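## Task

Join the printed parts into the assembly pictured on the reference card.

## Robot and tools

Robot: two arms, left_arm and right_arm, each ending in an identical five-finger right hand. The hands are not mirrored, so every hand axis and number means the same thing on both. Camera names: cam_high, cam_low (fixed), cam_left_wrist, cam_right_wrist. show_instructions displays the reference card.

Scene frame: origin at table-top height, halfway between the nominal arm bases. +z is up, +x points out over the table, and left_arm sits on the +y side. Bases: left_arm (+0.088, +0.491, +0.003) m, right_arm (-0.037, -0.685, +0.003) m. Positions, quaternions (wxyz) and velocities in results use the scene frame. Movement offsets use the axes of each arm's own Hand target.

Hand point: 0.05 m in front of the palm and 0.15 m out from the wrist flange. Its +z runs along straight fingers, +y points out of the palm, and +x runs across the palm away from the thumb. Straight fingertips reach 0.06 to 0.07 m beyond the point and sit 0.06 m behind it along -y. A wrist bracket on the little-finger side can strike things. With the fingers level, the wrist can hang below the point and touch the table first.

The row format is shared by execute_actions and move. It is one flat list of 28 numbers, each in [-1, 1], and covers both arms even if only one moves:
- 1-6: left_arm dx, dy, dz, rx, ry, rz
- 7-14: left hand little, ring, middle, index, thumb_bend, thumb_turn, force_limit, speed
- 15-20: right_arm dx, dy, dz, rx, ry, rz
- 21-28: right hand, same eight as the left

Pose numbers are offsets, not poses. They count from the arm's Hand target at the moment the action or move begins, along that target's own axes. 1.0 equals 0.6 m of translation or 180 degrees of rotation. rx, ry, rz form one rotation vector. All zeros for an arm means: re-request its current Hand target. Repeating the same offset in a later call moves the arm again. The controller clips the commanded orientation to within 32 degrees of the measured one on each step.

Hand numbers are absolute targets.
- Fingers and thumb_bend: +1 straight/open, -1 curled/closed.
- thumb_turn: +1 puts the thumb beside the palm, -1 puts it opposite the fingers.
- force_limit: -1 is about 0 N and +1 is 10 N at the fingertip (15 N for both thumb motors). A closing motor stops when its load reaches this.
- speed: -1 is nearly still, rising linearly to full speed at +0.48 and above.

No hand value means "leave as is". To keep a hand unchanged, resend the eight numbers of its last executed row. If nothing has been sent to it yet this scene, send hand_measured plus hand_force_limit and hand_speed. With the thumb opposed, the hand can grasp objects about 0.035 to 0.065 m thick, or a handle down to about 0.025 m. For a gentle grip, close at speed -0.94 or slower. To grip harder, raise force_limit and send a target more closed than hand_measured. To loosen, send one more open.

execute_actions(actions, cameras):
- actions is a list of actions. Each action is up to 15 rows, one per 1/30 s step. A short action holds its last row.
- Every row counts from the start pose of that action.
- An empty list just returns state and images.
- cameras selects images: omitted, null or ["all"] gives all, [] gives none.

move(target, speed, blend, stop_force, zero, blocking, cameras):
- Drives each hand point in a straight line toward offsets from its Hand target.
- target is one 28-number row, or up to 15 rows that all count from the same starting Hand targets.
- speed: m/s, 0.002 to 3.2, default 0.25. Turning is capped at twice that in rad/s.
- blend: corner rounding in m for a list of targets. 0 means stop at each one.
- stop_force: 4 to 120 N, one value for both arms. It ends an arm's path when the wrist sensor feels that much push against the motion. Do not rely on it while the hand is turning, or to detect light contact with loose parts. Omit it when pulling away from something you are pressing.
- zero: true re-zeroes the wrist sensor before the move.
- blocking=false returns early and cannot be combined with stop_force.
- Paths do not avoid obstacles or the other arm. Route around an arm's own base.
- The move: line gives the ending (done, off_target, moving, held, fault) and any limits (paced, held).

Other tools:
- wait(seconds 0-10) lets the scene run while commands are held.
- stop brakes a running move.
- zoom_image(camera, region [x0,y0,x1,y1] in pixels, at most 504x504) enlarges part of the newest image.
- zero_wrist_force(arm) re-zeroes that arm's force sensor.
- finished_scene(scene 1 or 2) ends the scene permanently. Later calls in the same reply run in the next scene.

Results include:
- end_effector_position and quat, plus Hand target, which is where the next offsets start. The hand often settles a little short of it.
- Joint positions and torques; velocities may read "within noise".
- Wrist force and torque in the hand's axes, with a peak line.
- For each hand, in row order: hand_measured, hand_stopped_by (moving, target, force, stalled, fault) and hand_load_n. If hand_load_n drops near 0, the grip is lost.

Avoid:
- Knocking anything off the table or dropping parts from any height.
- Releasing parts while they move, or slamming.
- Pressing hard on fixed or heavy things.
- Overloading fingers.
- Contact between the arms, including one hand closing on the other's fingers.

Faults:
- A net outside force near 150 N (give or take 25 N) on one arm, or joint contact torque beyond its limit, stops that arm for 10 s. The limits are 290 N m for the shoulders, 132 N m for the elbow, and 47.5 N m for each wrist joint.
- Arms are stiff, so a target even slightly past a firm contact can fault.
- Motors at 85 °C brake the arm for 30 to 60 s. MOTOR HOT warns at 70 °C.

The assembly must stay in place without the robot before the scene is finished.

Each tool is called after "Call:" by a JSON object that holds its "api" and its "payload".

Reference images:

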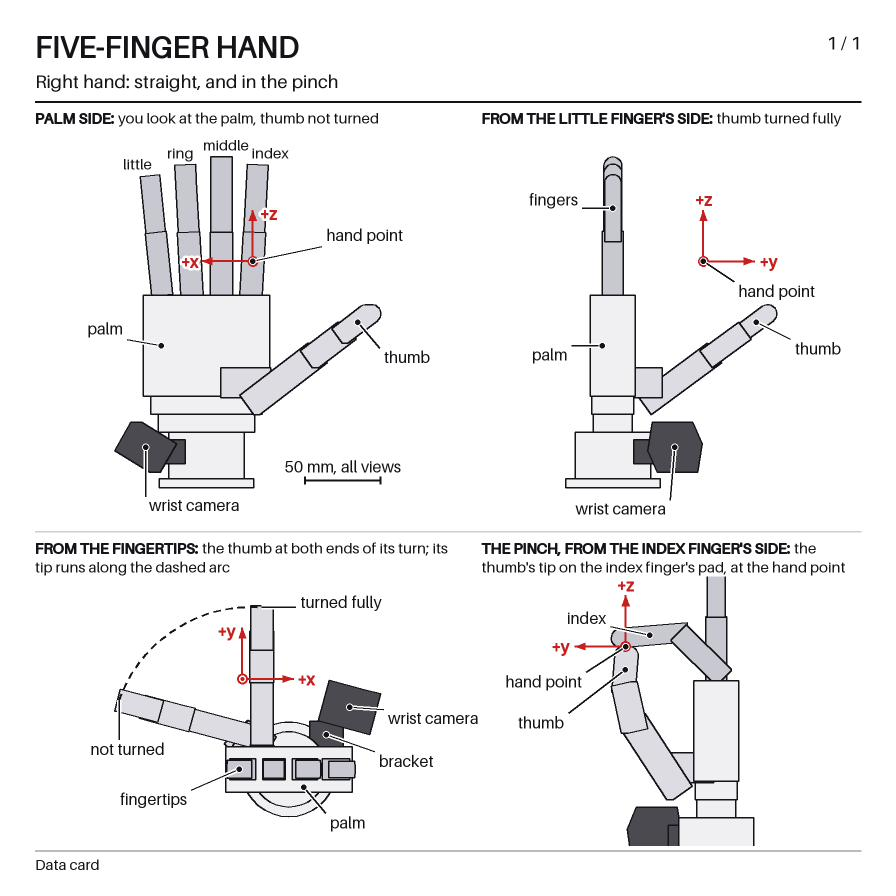

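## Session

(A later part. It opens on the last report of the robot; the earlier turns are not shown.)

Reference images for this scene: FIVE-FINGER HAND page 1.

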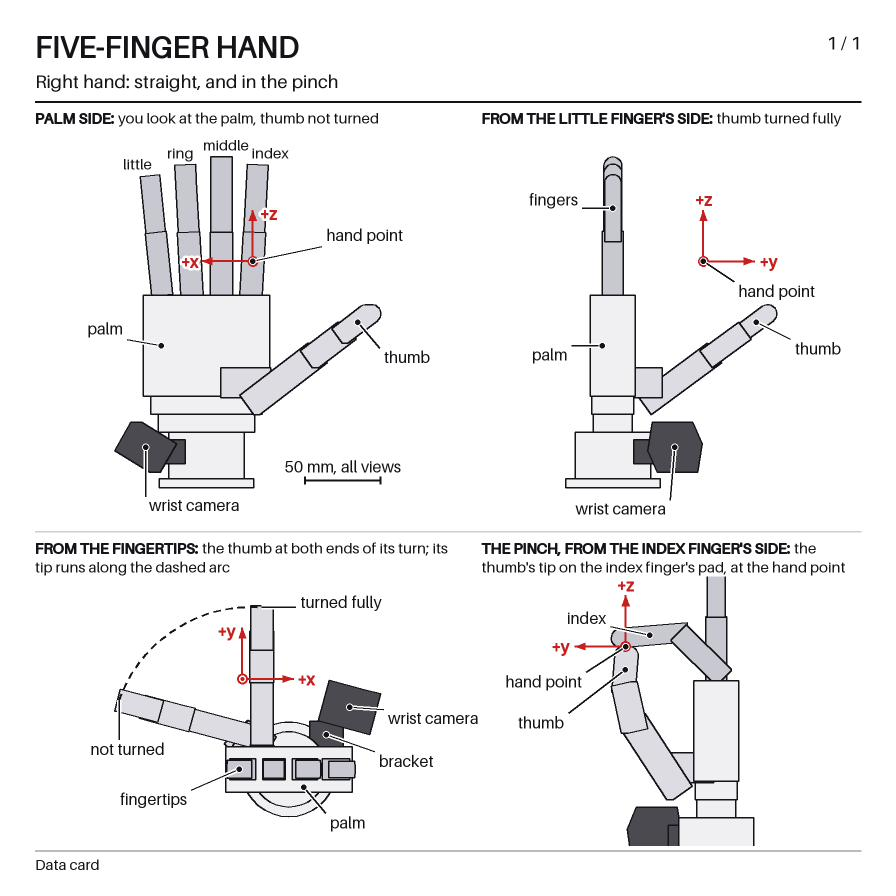

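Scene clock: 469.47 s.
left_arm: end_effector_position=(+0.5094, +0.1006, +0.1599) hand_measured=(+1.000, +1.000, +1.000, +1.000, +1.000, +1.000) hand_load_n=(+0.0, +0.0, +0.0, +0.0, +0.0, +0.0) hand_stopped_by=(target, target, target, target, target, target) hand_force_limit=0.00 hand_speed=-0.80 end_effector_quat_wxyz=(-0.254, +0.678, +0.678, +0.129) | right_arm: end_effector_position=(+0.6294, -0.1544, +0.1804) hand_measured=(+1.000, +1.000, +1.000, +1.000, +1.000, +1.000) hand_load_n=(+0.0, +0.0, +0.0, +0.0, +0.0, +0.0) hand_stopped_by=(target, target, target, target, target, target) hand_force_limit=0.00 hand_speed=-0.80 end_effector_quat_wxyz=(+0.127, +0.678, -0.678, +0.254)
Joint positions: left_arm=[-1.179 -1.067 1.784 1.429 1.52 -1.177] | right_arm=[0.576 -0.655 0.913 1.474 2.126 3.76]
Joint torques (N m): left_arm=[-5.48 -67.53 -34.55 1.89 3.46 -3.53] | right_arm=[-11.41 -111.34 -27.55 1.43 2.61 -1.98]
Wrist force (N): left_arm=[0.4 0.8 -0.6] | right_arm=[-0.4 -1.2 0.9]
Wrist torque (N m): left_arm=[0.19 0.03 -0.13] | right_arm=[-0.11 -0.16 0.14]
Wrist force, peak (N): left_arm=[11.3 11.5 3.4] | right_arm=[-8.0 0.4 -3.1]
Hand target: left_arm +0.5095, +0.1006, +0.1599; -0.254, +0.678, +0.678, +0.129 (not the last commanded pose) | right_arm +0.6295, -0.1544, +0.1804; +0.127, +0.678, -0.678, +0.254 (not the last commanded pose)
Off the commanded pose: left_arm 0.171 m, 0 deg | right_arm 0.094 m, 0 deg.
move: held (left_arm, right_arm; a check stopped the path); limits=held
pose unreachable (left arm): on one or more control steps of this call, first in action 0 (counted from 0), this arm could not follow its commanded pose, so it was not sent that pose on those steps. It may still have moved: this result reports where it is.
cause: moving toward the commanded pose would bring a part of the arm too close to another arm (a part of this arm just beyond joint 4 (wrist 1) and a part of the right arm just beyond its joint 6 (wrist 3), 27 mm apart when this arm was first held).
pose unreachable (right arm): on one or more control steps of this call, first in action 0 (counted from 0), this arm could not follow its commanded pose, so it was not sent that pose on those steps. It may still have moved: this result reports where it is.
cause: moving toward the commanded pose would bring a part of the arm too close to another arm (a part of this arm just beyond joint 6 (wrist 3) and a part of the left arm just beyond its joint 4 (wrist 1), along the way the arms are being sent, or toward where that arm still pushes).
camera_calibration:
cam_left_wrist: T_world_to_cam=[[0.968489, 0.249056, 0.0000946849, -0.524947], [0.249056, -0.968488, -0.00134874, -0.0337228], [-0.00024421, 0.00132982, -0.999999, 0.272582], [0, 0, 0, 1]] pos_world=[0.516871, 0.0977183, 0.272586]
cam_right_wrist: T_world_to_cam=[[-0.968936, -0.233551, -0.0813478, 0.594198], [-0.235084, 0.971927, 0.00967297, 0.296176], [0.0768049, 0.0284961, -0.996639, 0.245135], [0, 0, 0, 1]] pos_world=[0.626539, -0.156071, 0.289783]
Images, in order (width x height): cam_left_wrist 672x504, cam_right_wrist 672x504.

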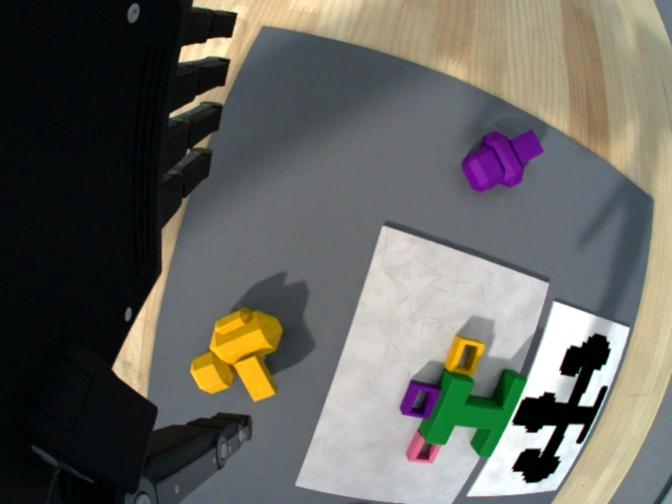

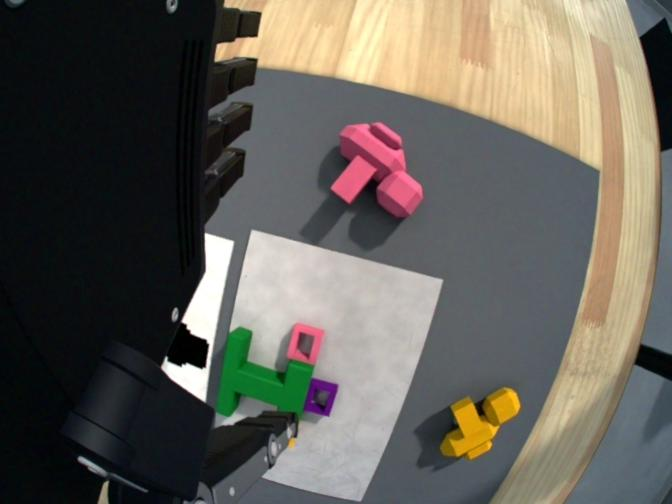

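Call:
{"api": "move", "payload": {"target": [0.1595, 0.2307, 0.0517, 0, 0, 0, 1, 1, 1, 1, 1, 1, 0, -0.8, 0, 0, 0, 0, 0, 0, 1, 1, 1, 1, 1, 1, 0, -0.8], "speed": 0.3, "cameras": ["cam_left_wrist", "cam_right_wrist", "cam_low"]}}

Call:
{"api": "zoom_image", "payload": {"camera": "cam_left_wrist", "region": [270, 180, 400, 310]}}

Call:
{"api": "zoom_image", "payload": {"camera": "cam_right_wrist", "region": [200, 310, 360, 470]}}

Scene clock: 476.00 s.
left_arm: end_effector_position=(+0.5118, +0.1025, +0.1599) hand_measured=(+1.000, +1.000, +1.000, +1.000, +1.000, +1.000) hand_load_n=(+0.0, +0.0, +0.0, +0.0, +0.0, +0.0) hand_stopped_by=(target, target, target, target, target, target) hand_force_limit=0.00 hand_speed=-0.80 end_effector_quat_wxyz=(-0.254, +0.677, +0.678, +0.129) | right_arm: end_effector_position=(+0.6295, -0.1544, +0.1804) hand_measured=(+1.000, +1.000, +1.000, +1.000, +1.000, +1.000) hand_load_n=(+0.0, +0.0, +0.0, +0.0, +0.0, +0.0) hand_stopped_by=(target, target, target, target, target, target) hand_force_limit=0.00 hand_speed=-0.80 end_effector_quat_wxyz=(+0.127, +0.678, -0.678, +0.254)
Joint positions: left_arm=[-1.174 -1.066 1.784 1.429 1.518 -1.174] | right_arm=[0.576 -0.655 0.913 1.474 2.126 3.76]
Joint torques (N m): left_arm=[-12.75 -69.01 -31.46 5.7 2.6 -2.91] | right_arm=[-15.42 -111.57 -28.28 1.36 5.13 -2.09]
Wrist force (N): left_arm=[0.5 0.6 -0.5] | right_arm=[0.0 -1.0 0.5]
Wrist torque (N m): left_arm=[0.15 -0.01 -0.17] | right_arm=[-0.05 -0.21 0.18]
Wrist force, peak (N): left_arm=[3.5 4.3 0.4] | right_arm=[-0.3 -1.5 0.9]
Hand target: left_arm +0.5117, +0.1024, +0.1599; -0.254, +0.677, +0.678, +0.129 (not the last commanded pose) | right_arm +0.6295, -0.1544, +0.1804; +0.127, +0.678, -0.678, +0.254
Off the commanded pose: left_arm 0.168 m, 0 deg | right_arm 0.000 m, 0 deg.
move: held (left_arm; a check stopped the path); limits=held
pose unreachable (left arm): on one or more control steps of this call, first in action 0 (counted from 0), this arm could not follow its commanded pose, so it was not sent that pose on those steps. It may still have moved: this result reports where it is.
cause: moving toward the commanded pose would bring a part of the arm too close to another arm (a part of this arm just beyond joint 4 (wrist 1) and a part of the right arm just beyond its joint 6 (wrist 3), at the place that arm is still heading or pushing toward).
camera_calibration:
cam_left_wrist: T_world_to_cam=[[0.968338, 0.249642, 0.0000016335, -0.527675], [0.249642, -0.968337, -0.00136236, -0.0328929], [-0.000338521, 0.00131963, -0.999999, 0.27263], [0, 0, 0, 1]] pos_world=[0.519272, 0.0995188, 0.272585]
cam_right_wrist: T_world_to_cam=[[-0.96893, -0.233551, -0.0814211, 0.594201], [-0.235076, 0.97193, 0.00955258, 0.296303], [0.0769046, 0.028396, -0.996634, 0.245158], [0, 0, 0, 1]] pos_world=[0.626539, -0.156171, 0.289883]
Images, in order (width x height): cam_low 896x504, cam_left_wrist 672x504, cam_right_wrist 672x504.

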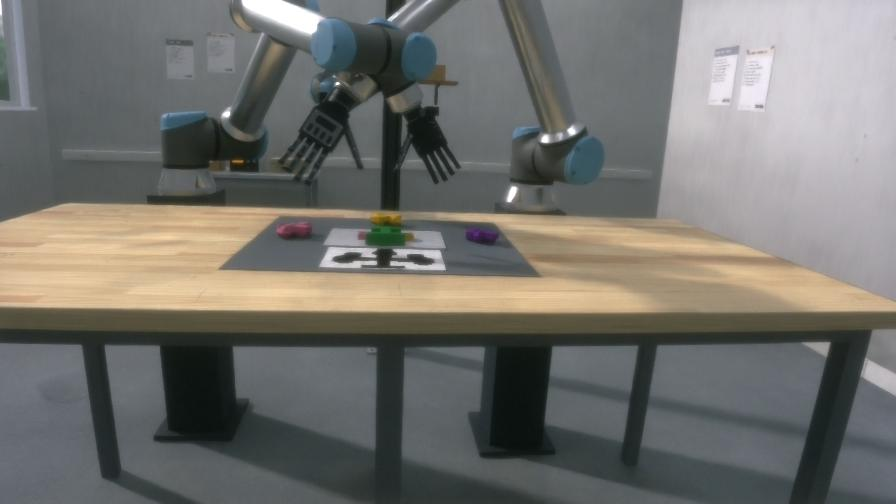

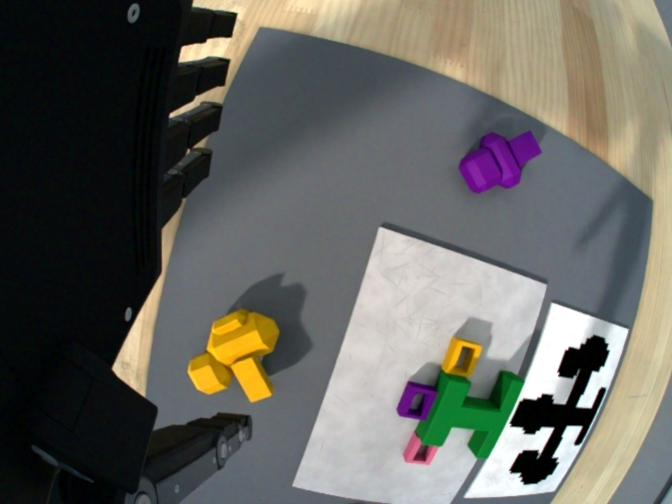

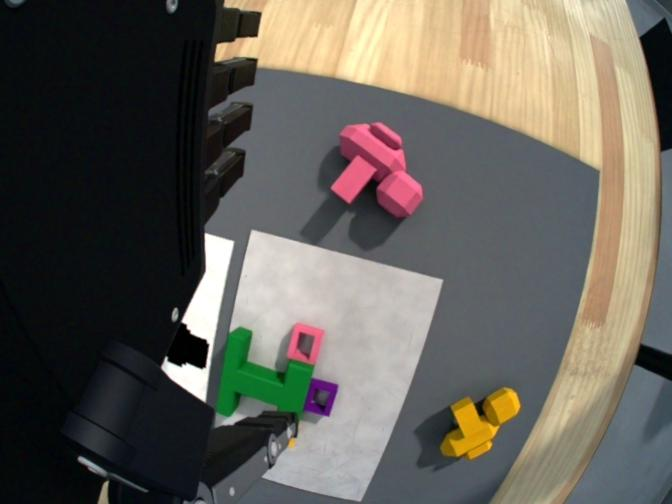

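Scaled by 3.877 from the camera's 672x504 image, which has a finer 960x720 frame.

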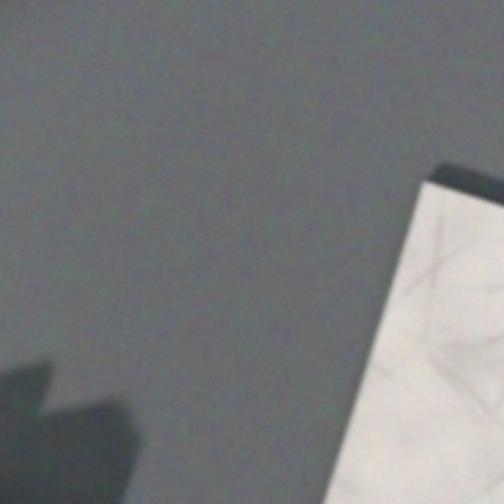

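Scaled by 3.150 from the camera's 672x504 image, which has a finer 960x720 frame.

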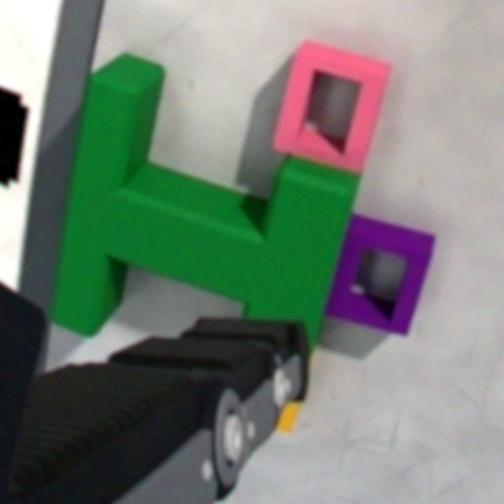

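Call:
{"api": "move", "payload": {"target": [0, 0, 0, 0, 0, 0, 1, 1, 1, 1, 1, 1, 0, -0.8, 0.3107, 0.0075, 0.1307, 0, 0, 0, 1, 1, 1, 1, 1, 1, 0, -0.8], "speed": 0.3, "cameras": []}}

Call:
{"api": "move", "payload": {"target": [0.1595, 0.2307, 0.0517, 0, 0, 0, 1, 1, 1, 1, 1, 1, 0, -0.8, 0, 0, 0, 0, 0, 0, 1, 1, 1, 1, 1, 1, 0, -0.8], "speed": 0.3, "cameras": ["cam_left_wrist", "cam_right_wrist"]}}

Call:
{"api": "zoom_image", "payload": {"camera": "cam_left_wrist", "region": [260, 180, 400, 320]}}

Call:
{"api": "zoom_image", "payload": {"camera": "cam_right_wrist", "region": [260, 190, 420, 350]}}

Scene clock: 494.27 s.
left_arm: end_effector_position=(+0.5117, +0.1024, +0.1599) hand_measured=(+1.000, +1.000, +1.000, +1.000, +1.000, +1.000) hand_load_n=(+0.0, +0.0, +0.0, +0.0, +0.0, +0.0) hand_stopped_by=(target, target, target, target, target, target) hand_force_limit=0.00 hand_speed=-0.80 end_effector_quat_wxyz=(-0.254, +0.677, +0.678, +0.129) | right_arm: end_effector_position=(+0.6297, -0.3544, +0.2103) hand_measured=(+1.000, +1.000, +1.000, +1.000, +1.000, +1.000) hand_load_n=(+0.0, +0.0, +0.0, +0.0, +0.0, +0.0) hand_stopped_by=(target, target, target, target, target, target) hand_force_limit=0.00 hand_speed=-0.80 end_effector_quat_wxyz=(+0.127, +0.678, -0.678, +0.254)
Joint positions: left_arm=[-1.174 -1.066 1.784 1.429 1.518 -1.174] | right_arm=[0.367 -0.902 1.273 1.228 2.146 3.514]
Joint torques (N m): left_arm=[-12.8 -89 -17.82 5.77 2.66 -2.77] | right_arm=[-17.01 -94.28 -26.54 1.53 -2.5 -1.36]
Wrist force (N): left_arm=[0.3 0.4 -0.3] | right_arm=[0.0 -1.2 1.2]
Wrist torque (N m): left_arm=[0.12 0.02 -0.18] | right_arm=[-0.11 -0.24 0.16]
Wrist force, peak (N): left_arm=[0.8 0.8 -0.8] | right_arm=[3.0 -1.1 2.4]
Hand target: left_arm +0.5117, +0.1024, +0.1599; -0.254, +0.677, +0.678, +0.129 | right_arm +0.6297, -0.3545, +0.2103; +0.127, +0.678, -0.678, +0.254
Off the commanded pose: left_arm 0.000 m, 0 deg | right_arm 0.000 m, 0 deg.
move: done
No camera images: "cameras" was empty.

Scene clock: 495.33 s.
left_arm: end_effector_position=(+0.6471, +0.2069, +0.1600) hand_measured=(+1.000, +1.000, +1.000, +1.000, +1.000, +1.000) hand_load_n=(+0.0, +0.0, +0.0, -0.5, +0.0, +0.0) hand_stopped_by=(target, target, target, target, target, target) hand_force_limit=0.00 hand_speed=-0.80 end_effector_quat_wxyz=(-0.254, +0.677, +0.678, +0.129) | right_arm: end_effector_position=(+0.6297, -0.3545, +0.2103) hand_measured=(+1.000, +1.000, +1.000, +1.000, +1.000, +1.000) hand_load_n=(+0.0, +0.0, +0.0, +0.0, +0.0, +0.0) hand_stopped_by=(target, target, target, target, target, target) hand_force_limit=0.00 hand_speed=-0.80 end_effector_quat_wxyz=(+0.127, +0.678, -0.678, +0.254)
Joint positions: left_arm=[-0.908 -1.032 1.719 1.431 1.376 -0.947] | right_arm=[0.367 -0.902 1.273 1.228 2.146 3.514]
Joint torques (N m): left_arm=[12.2 -87.9 -20.92 2.44 -0.03 2.08] | right_arm=[-14 -96.4 -26.11 1.22 -2.4 -2.01]
Wrist force (N): left_arm=[0.4 0.3 -0.9] | right_arm=[0.1 -1.2 1.1]
Wrist torque (N m): left_arm=[0.12 0.00 -0.02] | right_arm=[-0.11 -0.25 0.18]
Wrist force, peak (N): left_arm=[1.6 2.5 -0.4] | right_arm=[0.4 -1.1 1.7]
Hand target: left_arm +0.6472, +0.2070, +0.1601; -0.254, +0.677, +0.678, +0.129 | right_arm +0.6297, -0.3545, +0.2103; +0.127, +0.678, -0.678, +0.254
Off the commanded pose: left_arm 0.000 m, 0 deg | right_arm 0.000 m, 0 deg.
move: done
camera_calibration:
cam_left_wrist: T_world_to_cam=[[0.968314, 0.249735, -0.0000696332, -0.684763], [0.249734, -0.968313, -0.00148242, 0.0344896], [-0.000437637, 0.00141806, -0.999999, 0.272682], [0, 0, 0, 1]] pos_world=[0.654572, 0.204019, 0.272685]
cam_right_wrist: T_world_to_cam=[[-0.96893, -0.233551, -0.0814211, 0.550088], [-0.235076, 0.97193, 0.00955258, 0.490548], [0.0769046, 0.028396, -0.996634, 0.280525], [0, 0, 0, 1]] pos_world=[0.626739, -0.356271, 0.319683]
Images, in order (width x height): cam_left_wrist 672x504, cam_right_wrist 672x504.

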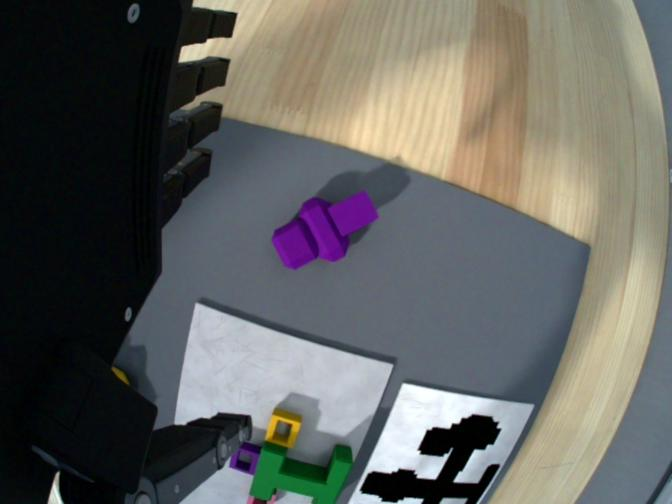

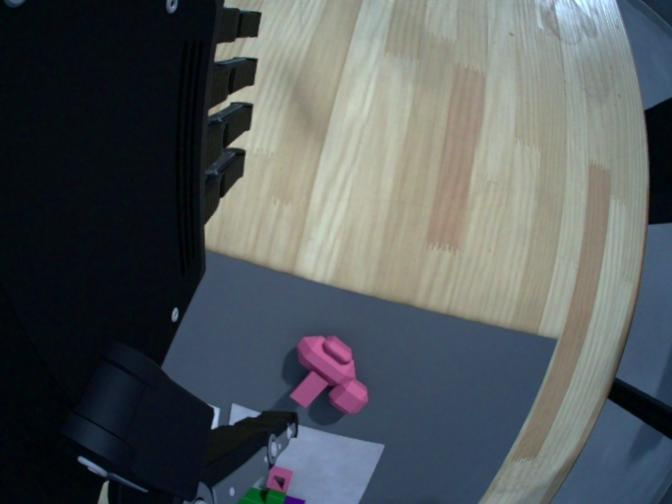

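Scaled by 3.600 from the camera's 672x504 image, which has a finer 960x720 frame.

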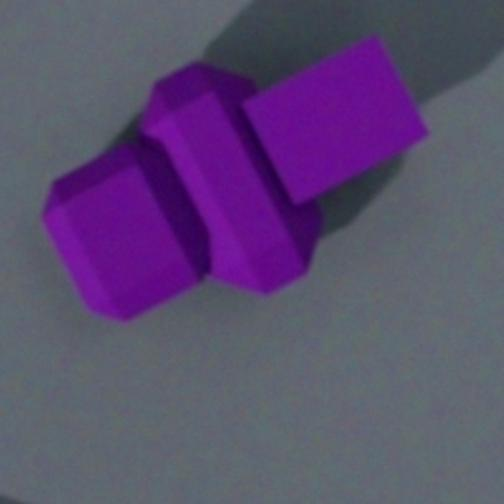

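Scaled by 3.150 from the camera's 672x504 image, which has a finer 960x720 frame.

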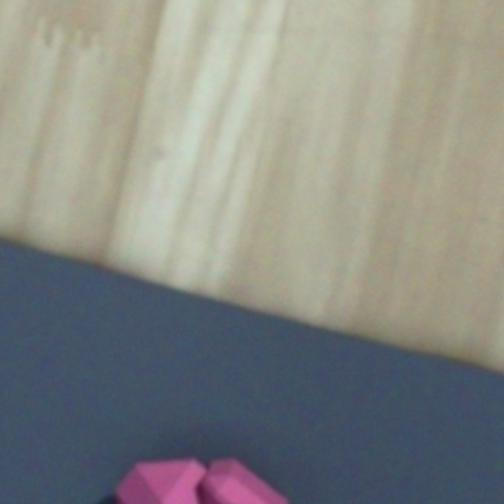

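Call:
{"api": "move", "payload": {"target": [0.191, -0.1457, -0.1308, 0.1697, -0.155, -0.7071, 1, 1, 0.3, 0.3, 0.45, -1, 0, -0.3, 0, 0, 0, 0, 0, 0, 1, 1, 1, 1, 1, 1, 0, -0.8], "speed": 0.5, "cameras": ["cam_left_wrist"]}}

Scene clock: 545.87 s.
left_arm: end_effector_position=(+0.5798, +0.2599, +0.3000) hand_measured=(+1.000, +1.000, +0.300, +0.300, +0.450, -1.000) hand_load_n=(+0.0, +0.0, +0.5, +0.0, +0.0, +0.0) hand_stopped_by=(target, target, target, target, target, target) hand_force_limit=0.00 hand_speed=-0.30 end_effector_quat_wxyz=(+0.001, -0.356, +0.934, +0.000) | right_arm: end_effector_position=(+0.6297, -0.3545, +0.2103) hand_measured=(+1.000, +1.000, +1.000, +1.000, +1.000, +1.000) hand_load_n=(+0.0, +0.0, +0.0, +0.0, +0.0, +0.0) hand_stopped_by=(target, target, target, target, target, target) hand_force_limit=0.00 hand_speed=-0.80 end_effector_quat_wxyz=(+0.127, +0.678, -0.678, +0.254)
Joint positions: left_arm=[-0.846 -1.322 1.7 1.193 1.569 -3.128] | right_arm=[0.367 -0.902 1.273 1.228 2.146 3.514]
Joint torques (N m): left_arm=[-12.58 -49.86 -42.95 6.28 3.31 -3.71] | right_arm=[-15.29 -95.84 -26.27 1.44 -2.61 -1.85]
Wrist force (N): left_arm=[-0.1 0.5 -1.2] | right_arm=[0.0 -1.0 0.9]
Wrist torque (N m): left_arm=[0.16 0.14 -0.25] | right_arm=[-0.06 -0.23 0.17]
Wrist force, peak (N): left_arm=[-0.5 0.9 -1.5] | right_arm=[0.2 -1.4 1.7]
Hand target: left_arm +0.5798, +0.2599, +0.3001; +0.001, -0.356, +0.934, +0.000 | right_arm +0.6297, -0.3545, +0.2103; +0.127, +0.678, -0.678, +0.254
Off the commanded pose: left_arm 0.000 m, 0 deg | right_arm 0.000 m, 0 deg.
move: done
camera_calibration:
cam_left_wrist: T_world_to_cam=[[-0.835648, 0.54817, 0.0346688, 0.325136], [0.475614, 0.690582, 0.544874, -0.623309], [0.274742, 0.471812, -0.837801, 0.0821088], [0, 0, 0, 1]] pos_world=[0.545595, 0.213476, 0.397143]
Images, in order (width x height): cam_left_wrist 672x504.

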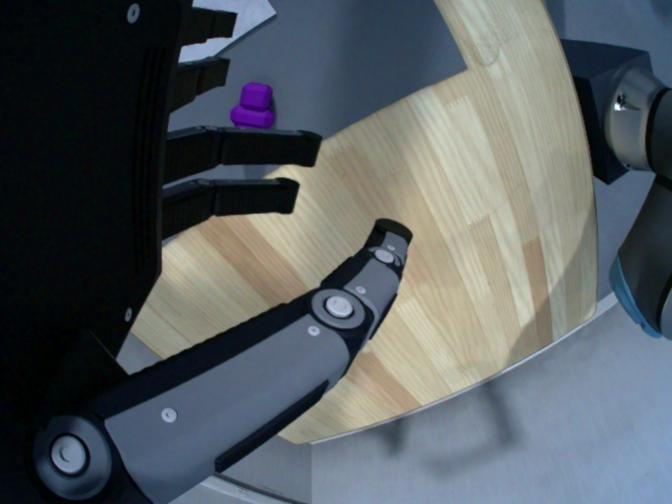

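Call:
{"api": "move", "payload": {"target": [-0.0038, -0.1122, 0.3167, 0.3333, 0, 0, 1, 1, 0.55, 0.55, 0.6, -1, 0, -0.3, 0, 0, 0, 0, 0, 0, 1, 1, 1, 1, 1, 1, 0, -0.8], "speed": 0.4, "cameras": ["cam_left_wrist", "cam_low"]}}

Scene clock: 561.87 s.
left_arm: end_effector_position=(+0.6267, +0.2113, +0.1101) hand_measured=(+1.000, +1.000, +0.550, +0.550, +0.600, -1.000) hand_load_n=(+0.0, +0.0, +0.0, +0.0, +0.0, +0.0) hand_stopped_by=(target, target, target, target, target, target) hand_force_limit=0.00 hand_speed=-0.30 end_effector_quat_wxyz=(+0.179, -0.308, +0.809, -0.467) | right_arm: end_effector_position=(+0.6297, -0.3545, +0.2103) hand_measured=(+1.000, +1.000, +1.000, +1.000, +1.000, +1.000) hand_load_n=(+0.0, +0.0, +0.0, +0.0, +0.0, +0.0) hand_stopped_by=(target, target, target, target, target, target) hand_force_limit=0.00 hand_speed=-0.80 end_effector_quat_wxyz=(+0.127, +0.678, -0.678, +0.254)
Joint positions: left_arm=[-0.831 -1.539 2.306 -0.244 1.595 -3.126] | right_arm=[0.367 -0.902 1.273 1.228 2.146 3.514]
Joint torques (N m): left_arm=[-8.98 -47.88 -22.09 -3.64 -2.31 0.25] | right_arm=[-15.53 -96.49 -26.26 1.36 -2.63 -1.8]
Wrist force (N): left_arm=[-0.1 0.0 0.1] | right_arm=[0.4 -0.9 1.5]
Wrist torque (N m): left_arm=[0.00 0.11 -0.10] | right_arm=[-0.08 -0.31 0.21]
Wrist force, peak (N): left_arm=[0.1 0.0 -2.0] | right_arm=[0.1 -1.2 1.9]
Hand target: left_arm +0.6266, +0.2113, +0.1101; +0.179, -0.308, +0.809, -0.467 | right_arm +0.6297, -0.3545, +0.2103; +0.127, +0.678, -0.678, +0.254
Off the commanded pose: left_arm 0.000 m, 0 deg | right_arm 0.000 m, 0 deg.
move: done
camera_calibration:
cam_left_wrist: T_world_to_cam=[[-0.533541, 0.211469, -0.81891, 0.373389], [0.228756, 0.968231, 0.100988, -0.363617], [0.814251, -0.133449, -0.564966, -0.307152], [0, 0, 0, 1]] pos_world=[0.532496, 0.232116, 0.168963]
Images, in order (width x height): cam_low 896x504, cam_left_wrist 672x504.

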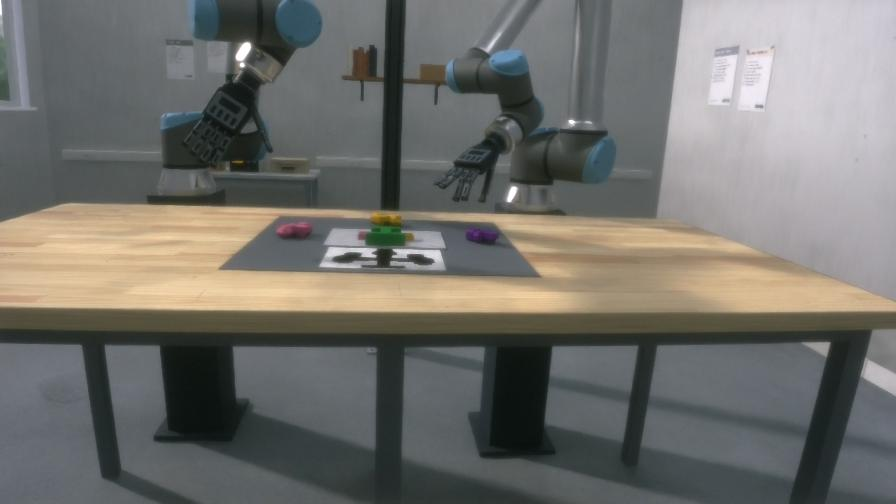

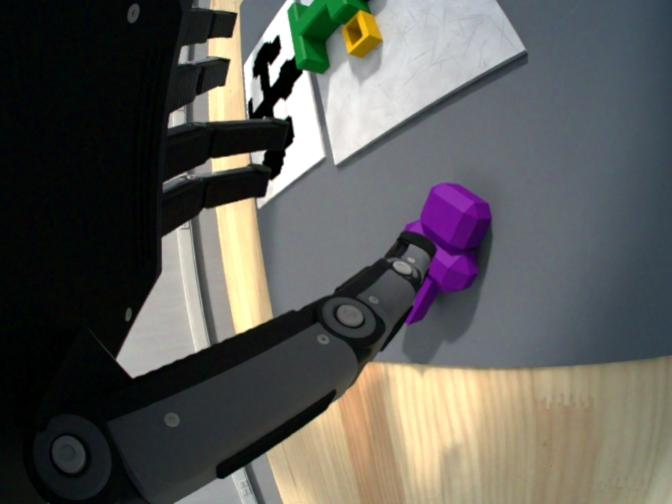

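Call:
{"api": "zoom_image", "payload": {"camera": "cam_left_wrist", "region": [380, 170, 510, 330]}}

Call:
{"api": "zoom_image", "payload": {"camera": "cam_left_wrist", "region": [280, 0, 400, 90]}}

Scaled by 3.150 from the camera's 672x504 image, which has a finer 960x720 frame.

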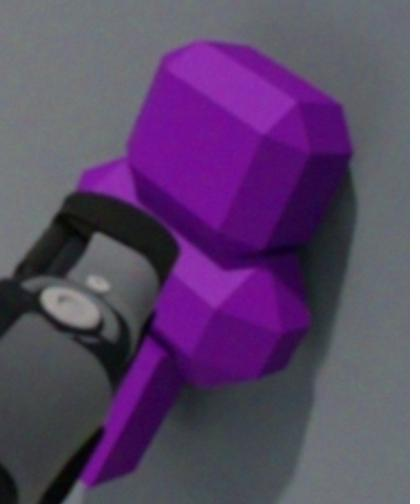

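Scaled by 4.200 from the camera's 672x504 image, which has a finer 960x720 frame.

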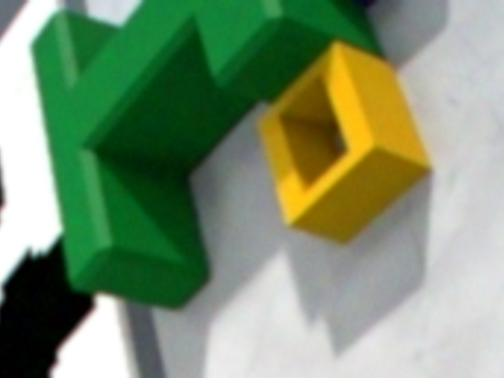

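Call:
{"api": "zoom_image", "payload": {"camera": "cam_left_wrist", "region": [400, 270, 480, 340]}}

Scaled by 6.300 from the camera's 672x504 image, which has a finer 960x720 frame.

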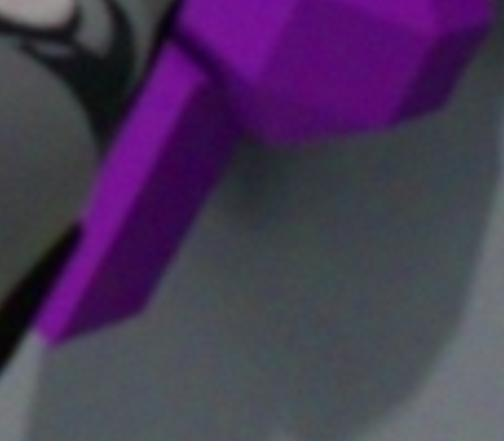

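Call:
{"api": "move", "payload": {"target": [-0.2353, 0.0508, -0.0215, 0, 0.4186, 0.2417, 1, 1, 0.55, 0.55, 0.6, -1, 0, -0.3, -0.553, -0.3353, -0.1335, 0, 0, 0, 1, 1, 1, 1, 1, 1, 0, -0.8], "speed": 0.3, "cameras": ["cam_left_wrist", "cam_right_wrist"]}}

Scene clock: 641.37 s.
left_arm: end_effector_position=(+0.7144, +0.3251, +0.0903) hand_measured=(+1.000, +1.000, +0.550, +0.550, +0.600, -1.000) hand_load_n=(+0.0, +0.0, +0.0, +0.0, +0.0, +0.0) hand_stopped_by=(target, target, target, target, target, target) hand_force_limit=0.00 hand_speed=-0.30 end_effector_quat_wxyz=(-0.192, +0.333, +0.800, -0.461) | right_arm: end_effector_position=(+0.8277, -0.0213, +0.1400) hand_measured=(+1.000, +1.000, +1.000, +1.000, +1.000, +1.000) hand_load_n=(+0.0, +0.0, +0.0, +0.0, -0.5, +0.0) hand_stopped_by=(target, target, target, target, target, target) hand_force_limit=0.00 hand_speed=-0.80 end_effector_quat_wxyz=(-0.082, +0.685, -0.667, +0.281)
Joint positions: left_arm=[-0.255 -0.79 1.623 1.472 2.399 -0.684] | right_arm=[0.573 -0.232 0.035 1.448 2.081 3.602]
Joint torques (N m): left_arm=[-9.12 -91.5 -20.43 6.48 -0.95 2.67] | right_arm=[-15.78 -104.22 -28.99 0.24 5.17 2.16]
Wrist force (N): left_arm=[-0.3 0.5 0.6] | right_arm=[0.3 -1.5 0.8]
Wrist torque (N m): left_arm=[-0.03 0.14 -0.02] | right_arm=[-0.20 -0.26 0.30]
Wrist force, peak (N): left_arm=[-1.0 0.7 -0.2] | right_arm=[1.7 -0.8 2.3]
Hand target: left_arm +0.7144, +0.3251, +0.0904; -0.192, +0.333, +0.800, -0.461 | right_arm +0.8296, -0.0197, +0.1404; +0.127, +0.678, -0.678, +0.254
Off the commanded pose: left_arm 0.000 m, 0 deg | right_arm 0.003 m, 24 deg.
elbow stopped short (right arm): the move would have taken joint 3 (elbow) straighter than the controller allows.
move: off_target (right_arm)
camera_calibration:
cam_left_wrist: T_world_to_cam=[[0.183487, 0.545798, -0.81758, -0.241182], [0.978869, -0.177816, 0.100978, -0.655251], [-0.0902653, -0.818832, -0.566892, 0.494591], [0, 0, 0, 1]] pos_world=[0.730303, 0.420109, 0.14936]
cam_right_wrist: T_world_to_cam=[[-0.847817, -0.29637, -0.43974, 0.762618], [-0.391811, 0.908888, 0.14285, 0.323555], [0.357338, 0.293406, -0.886692, -0.056121], [0, 0, 0, 1]] pos_world=[0.793388, -0.0515926, 0.239372]
Images, in order (width x height): cam_left_wrist 672x504, cam_right_wrist 672x504.

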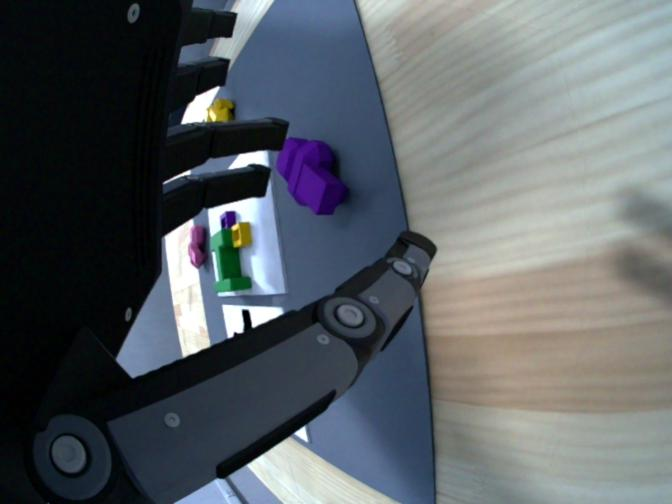

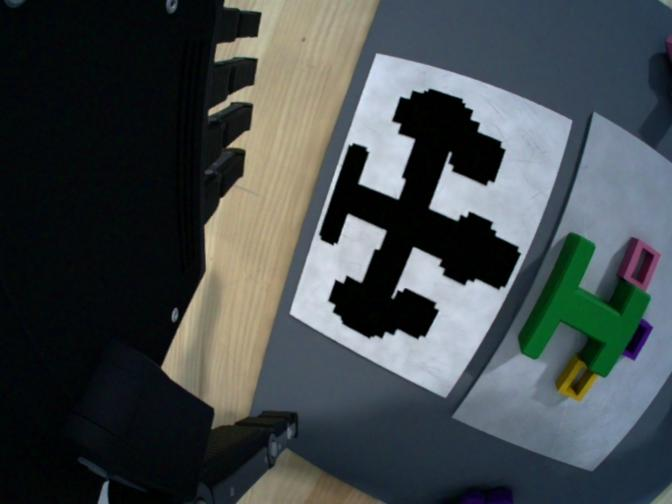

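Call:
{"api": "zoom_image", "payload": {"camera": "cam_left_wrist", "region": [265, 125, 365, 225]}}

Call:
{"api": "zoom_image", "payload": {"camera": "cam_left_wrist", "region": [180, 200, 290, 300]}}

Call:
{"api": "zoom_image", "payload": {"camera": "cam_right_wrist", "region": [280, 45, 580, 405]}}

Call:
{"api": "zoom_image", "payload": {"camera": "cam_right_wrist", "region": [510, 220, 670, 410]}}

Scaled by 5.040 from the camera's 672x504 image, which has a finer 960x720 frame.

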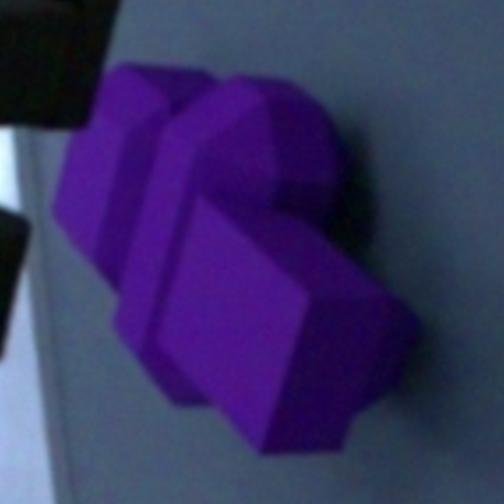

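Scaled by 4.582 from the camera's 672x504 image, which has a finer 960x720 frame.

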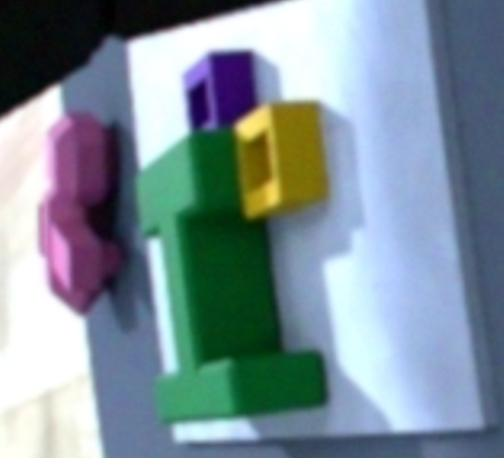

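Scaled by 1.400 from the camera's 672x504 image, which has a finer 960x720 frame.

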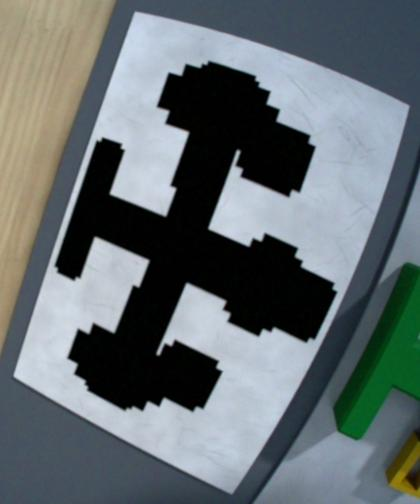

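Scaled by 2.653 from the camera's 672x504 image, which has a finer 960x720 frame.

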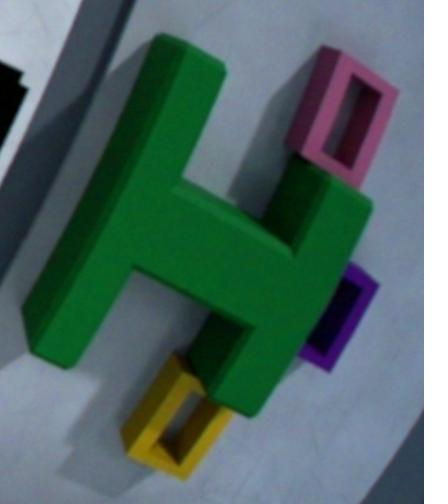

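Call:
{"api": "zoom_image", "payload": {"camera": "cam_left_wrist", "region": [300, 155, 355, 220]}}

Scaled by 7.754 from the camera's 672x504 image, which has a finer 960x720 frame.

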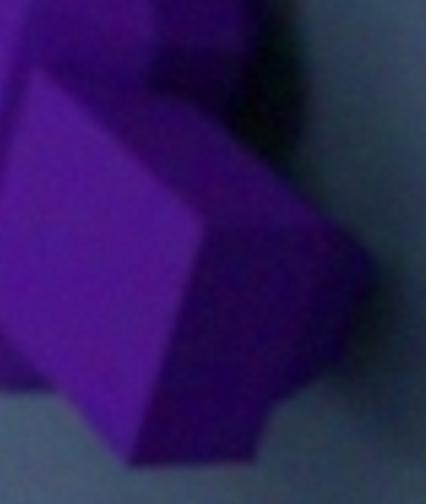

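Call:
{"api": "move", "payload": {"target": [[0, 0, 0, 0, 0, 0, 1, 1, 1, 1, 1, 1, 0, 0.5, 0.01, 0, 0, 0, 0, 0, 1, 1, 1, 1, 1, 1, 0, -0.8], [-0.0197, -0.0147, 0.1597, 0.1667, 0, 0, 1, 1, 1, 1, 1, 1, 0, 0.5, 0.3832, 0.2337, -0.0098, 0, 0, 0, 1, 1, 1, 1, 1, 1, 0, -0.8]], "speed": 0.3, "cameras": ["cam_left_wrist", "cam_right_wrist"]}}

Scene clock: 691.77 s.
left_arm: end_effector_position=(+0.7096, +0.3186, +0.0868) hand_measured=(+1.000, +1.000, +1.000, +1.000, +1.000, +1.000) hand_load_n=(+0.0, +0.0, +0.0, +0.0, +0.0, -0.5) hand_stopped_by=(target, target, target, target, target, target) hand_force_limit=0.00 hand_speed=0.50 end_effector_quat_wxyz=(-0.200, +0.328, +0.789, -0.480) | right_arm: end_effector_position=(+0.7872, -0.0793, +0.1694) hand_measured=(+1.000, +1.000, +1.000, +1.000, +1.000, +1.000) hand_load_n=(+0.0, +0.0, +0.0, +0.0, +0.0, +0.0) hand_stopped_by=(target, target, target, target, target, target) hand_force_limit=0.00 hand_speed=-0.80 end_effector_quat_wxyz=(-0.021, +0.686, -0.673, +0.275) end_effector_velocity=(+0.000, +0.001, +0.000) end_effector_angular_velocity=(+0.003, -0.004, +0.000)
Joint positions: left_arm=[-0.256 -0.771 1.631 1.501 2.429 -0.643] | right_arm=[0.551 -0.443 0.43 1.388 2.097 3.618]
Joint velocities: left_arm=[within noise] | right_arm=[0.001 -0.001 0.003 -0.006 0 0.001]
Joint torques (N m): left_arm=[0.49 -106.37 -36.72 0.16 -2.25 -3.43] | right_arm=[11.5 -123.3 -29.95 0.68 4.19 0.9]
Wrist force (N): left_arm=[-0.6 0.1 0.7] | right_arm=[-0.2 -1.3 0.5]
Wrist torque (N m): left_arm=[-0.09 0.18 -0.11] | right_arm=[-0.12 -0.22 0.08]
Wrist force, peak (N): left_arm=[0.5 5.3 6.6] | right_arm=[-1.7 -1.0 1.5]
Hand target: left_arm +0.7097, +0.3186, +0.0868; -0.200, +0.328, +0.789, -0.480 (not the last commanded pose) | right_arm +0.7872, -0.0792, +0.1694; -0.021, +0.686, -0.673, +0.275 (not the last commanded pose)
Off the commanded pose: left_arm 0.088 m, 27 deg | right_arm 0.191 m, 17 deg.
elbow stopped short (right arm): the move would have taken joint 3 (elbow) straighter than the controller allows.
move: held (left_arm; a check stopped the path), off_target (right_arm; braked when a check withheld steps of left_arm); path passed 1 of 2 targets; limits=held
pose unreachable (left arm): on one or more control steps of this call, first in action 0 (counted from 0), this arm could not follow its commanded pose, so it was not sent that pose on those steps. It may still have moved: this result reports where it is.
cause: moving toward the commanded pose would bring two parts of the arm too close to each other (joints 4 (wrist 1) to 6 (wrist 3) lie between them).
camera_calibration:
cam_left_wrist: T_world_to_cam=[[0.155035, 0.518331, -0.84101, -0.208644], [0.981975, -0.174024, 0.0737659, -0.652335], [-0.108121, -0.837286, -0.535968, 0.502638], [0, 0, 0, 1]] pos_world=[0.727269, 0.415476, 0.142046]
cam_right_wrist: T_world_to_cam=[[-0.895378, -0.288933, -0.338845, 0.745021], [-0.342801, 0.932905, 0.110343, 0.325026], [0.284228, 0.214956, -0.934349, 0.0608491], [0, 0, 0, 1]] pos_world=[0.761199, -0.101037, 0.273436]
Images, in order (width x height): cam_left_wrist 672x504, cam_right_wrist 672x504.

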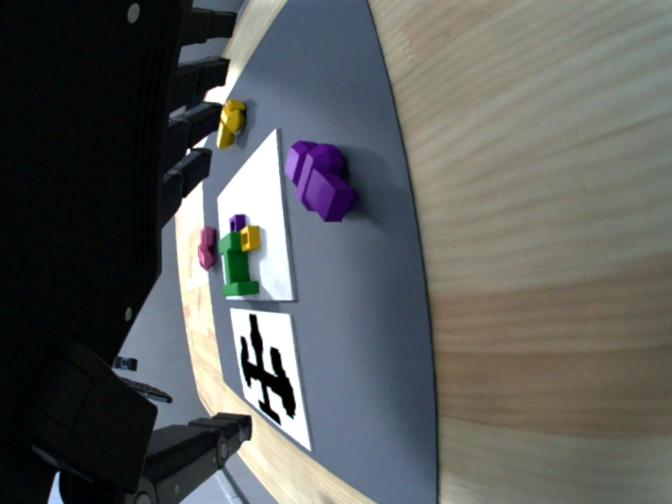

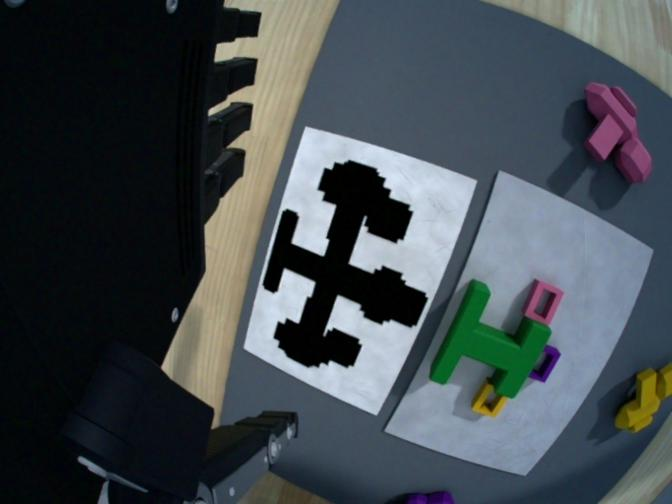

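Call:
{"api": "zoom_image", "payload": {"camera": "cam_left_wrist", "region": [300, 160, 370, 230]}}

Call:
{"api": "zoom_image", "payload": {"camera": "cam_right_wrist", "region": [570, 70, 670, 200]}}

Call:
{"api": "zoom_image", "payload": {"camera": "cam_right_wrist", "region": [600, 350, 672, 440]}}

Call:
{"api": "zoom_image", "payload": {"camera": "cam_left_wrist", "region": [200, 85, 260, 165]}}

Call:
{"api": "zoom_image", "payload": {"camera": "cam_right_wrist", "region": [240, 120, 440, 420]}}

Scaled by 7.200 from the camera's 672x504 image, which has a finer 960x720 frame.

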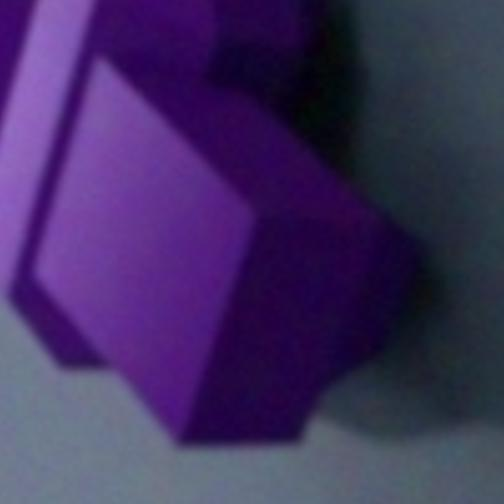

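Scaled by 3.877 from the camera's 672x504 image, which has a finer 960x720 frame.

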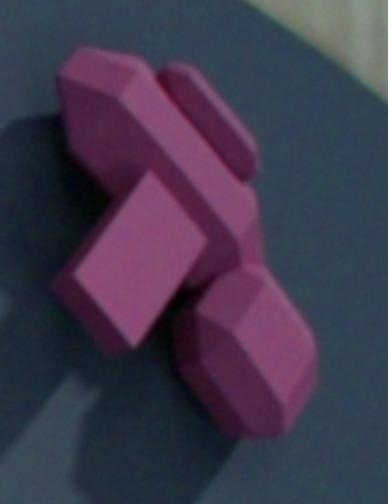

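Scaled by 5.600 from the camera's 672x504 image, which has a finer 960x720 frame.

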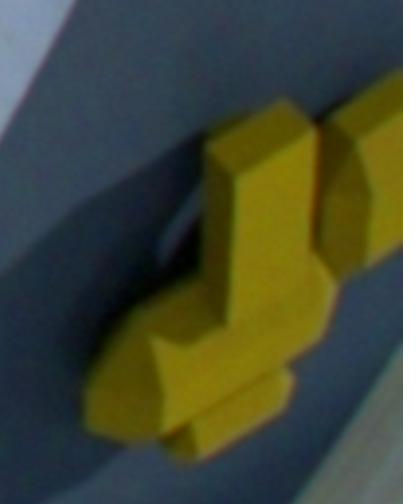

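Scaled by 6.300 from the camera's 672x504 image, which has a finer 960x720 frame.

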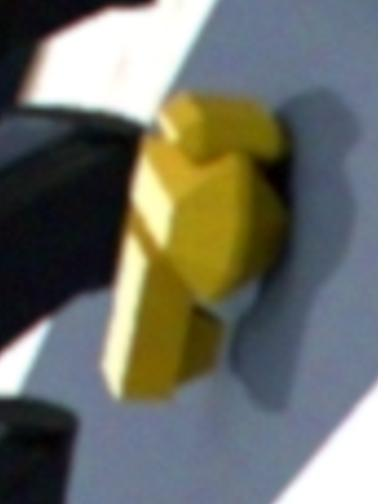

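Scaled by 1.680 from the camera's 672x504 image, which has a finer 960x720 frame.

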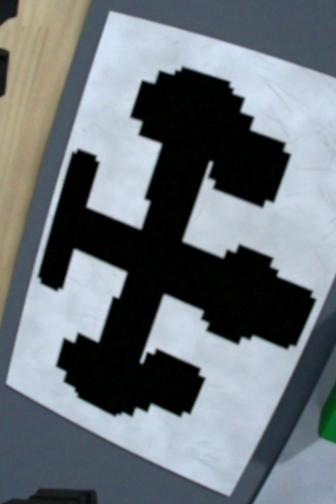

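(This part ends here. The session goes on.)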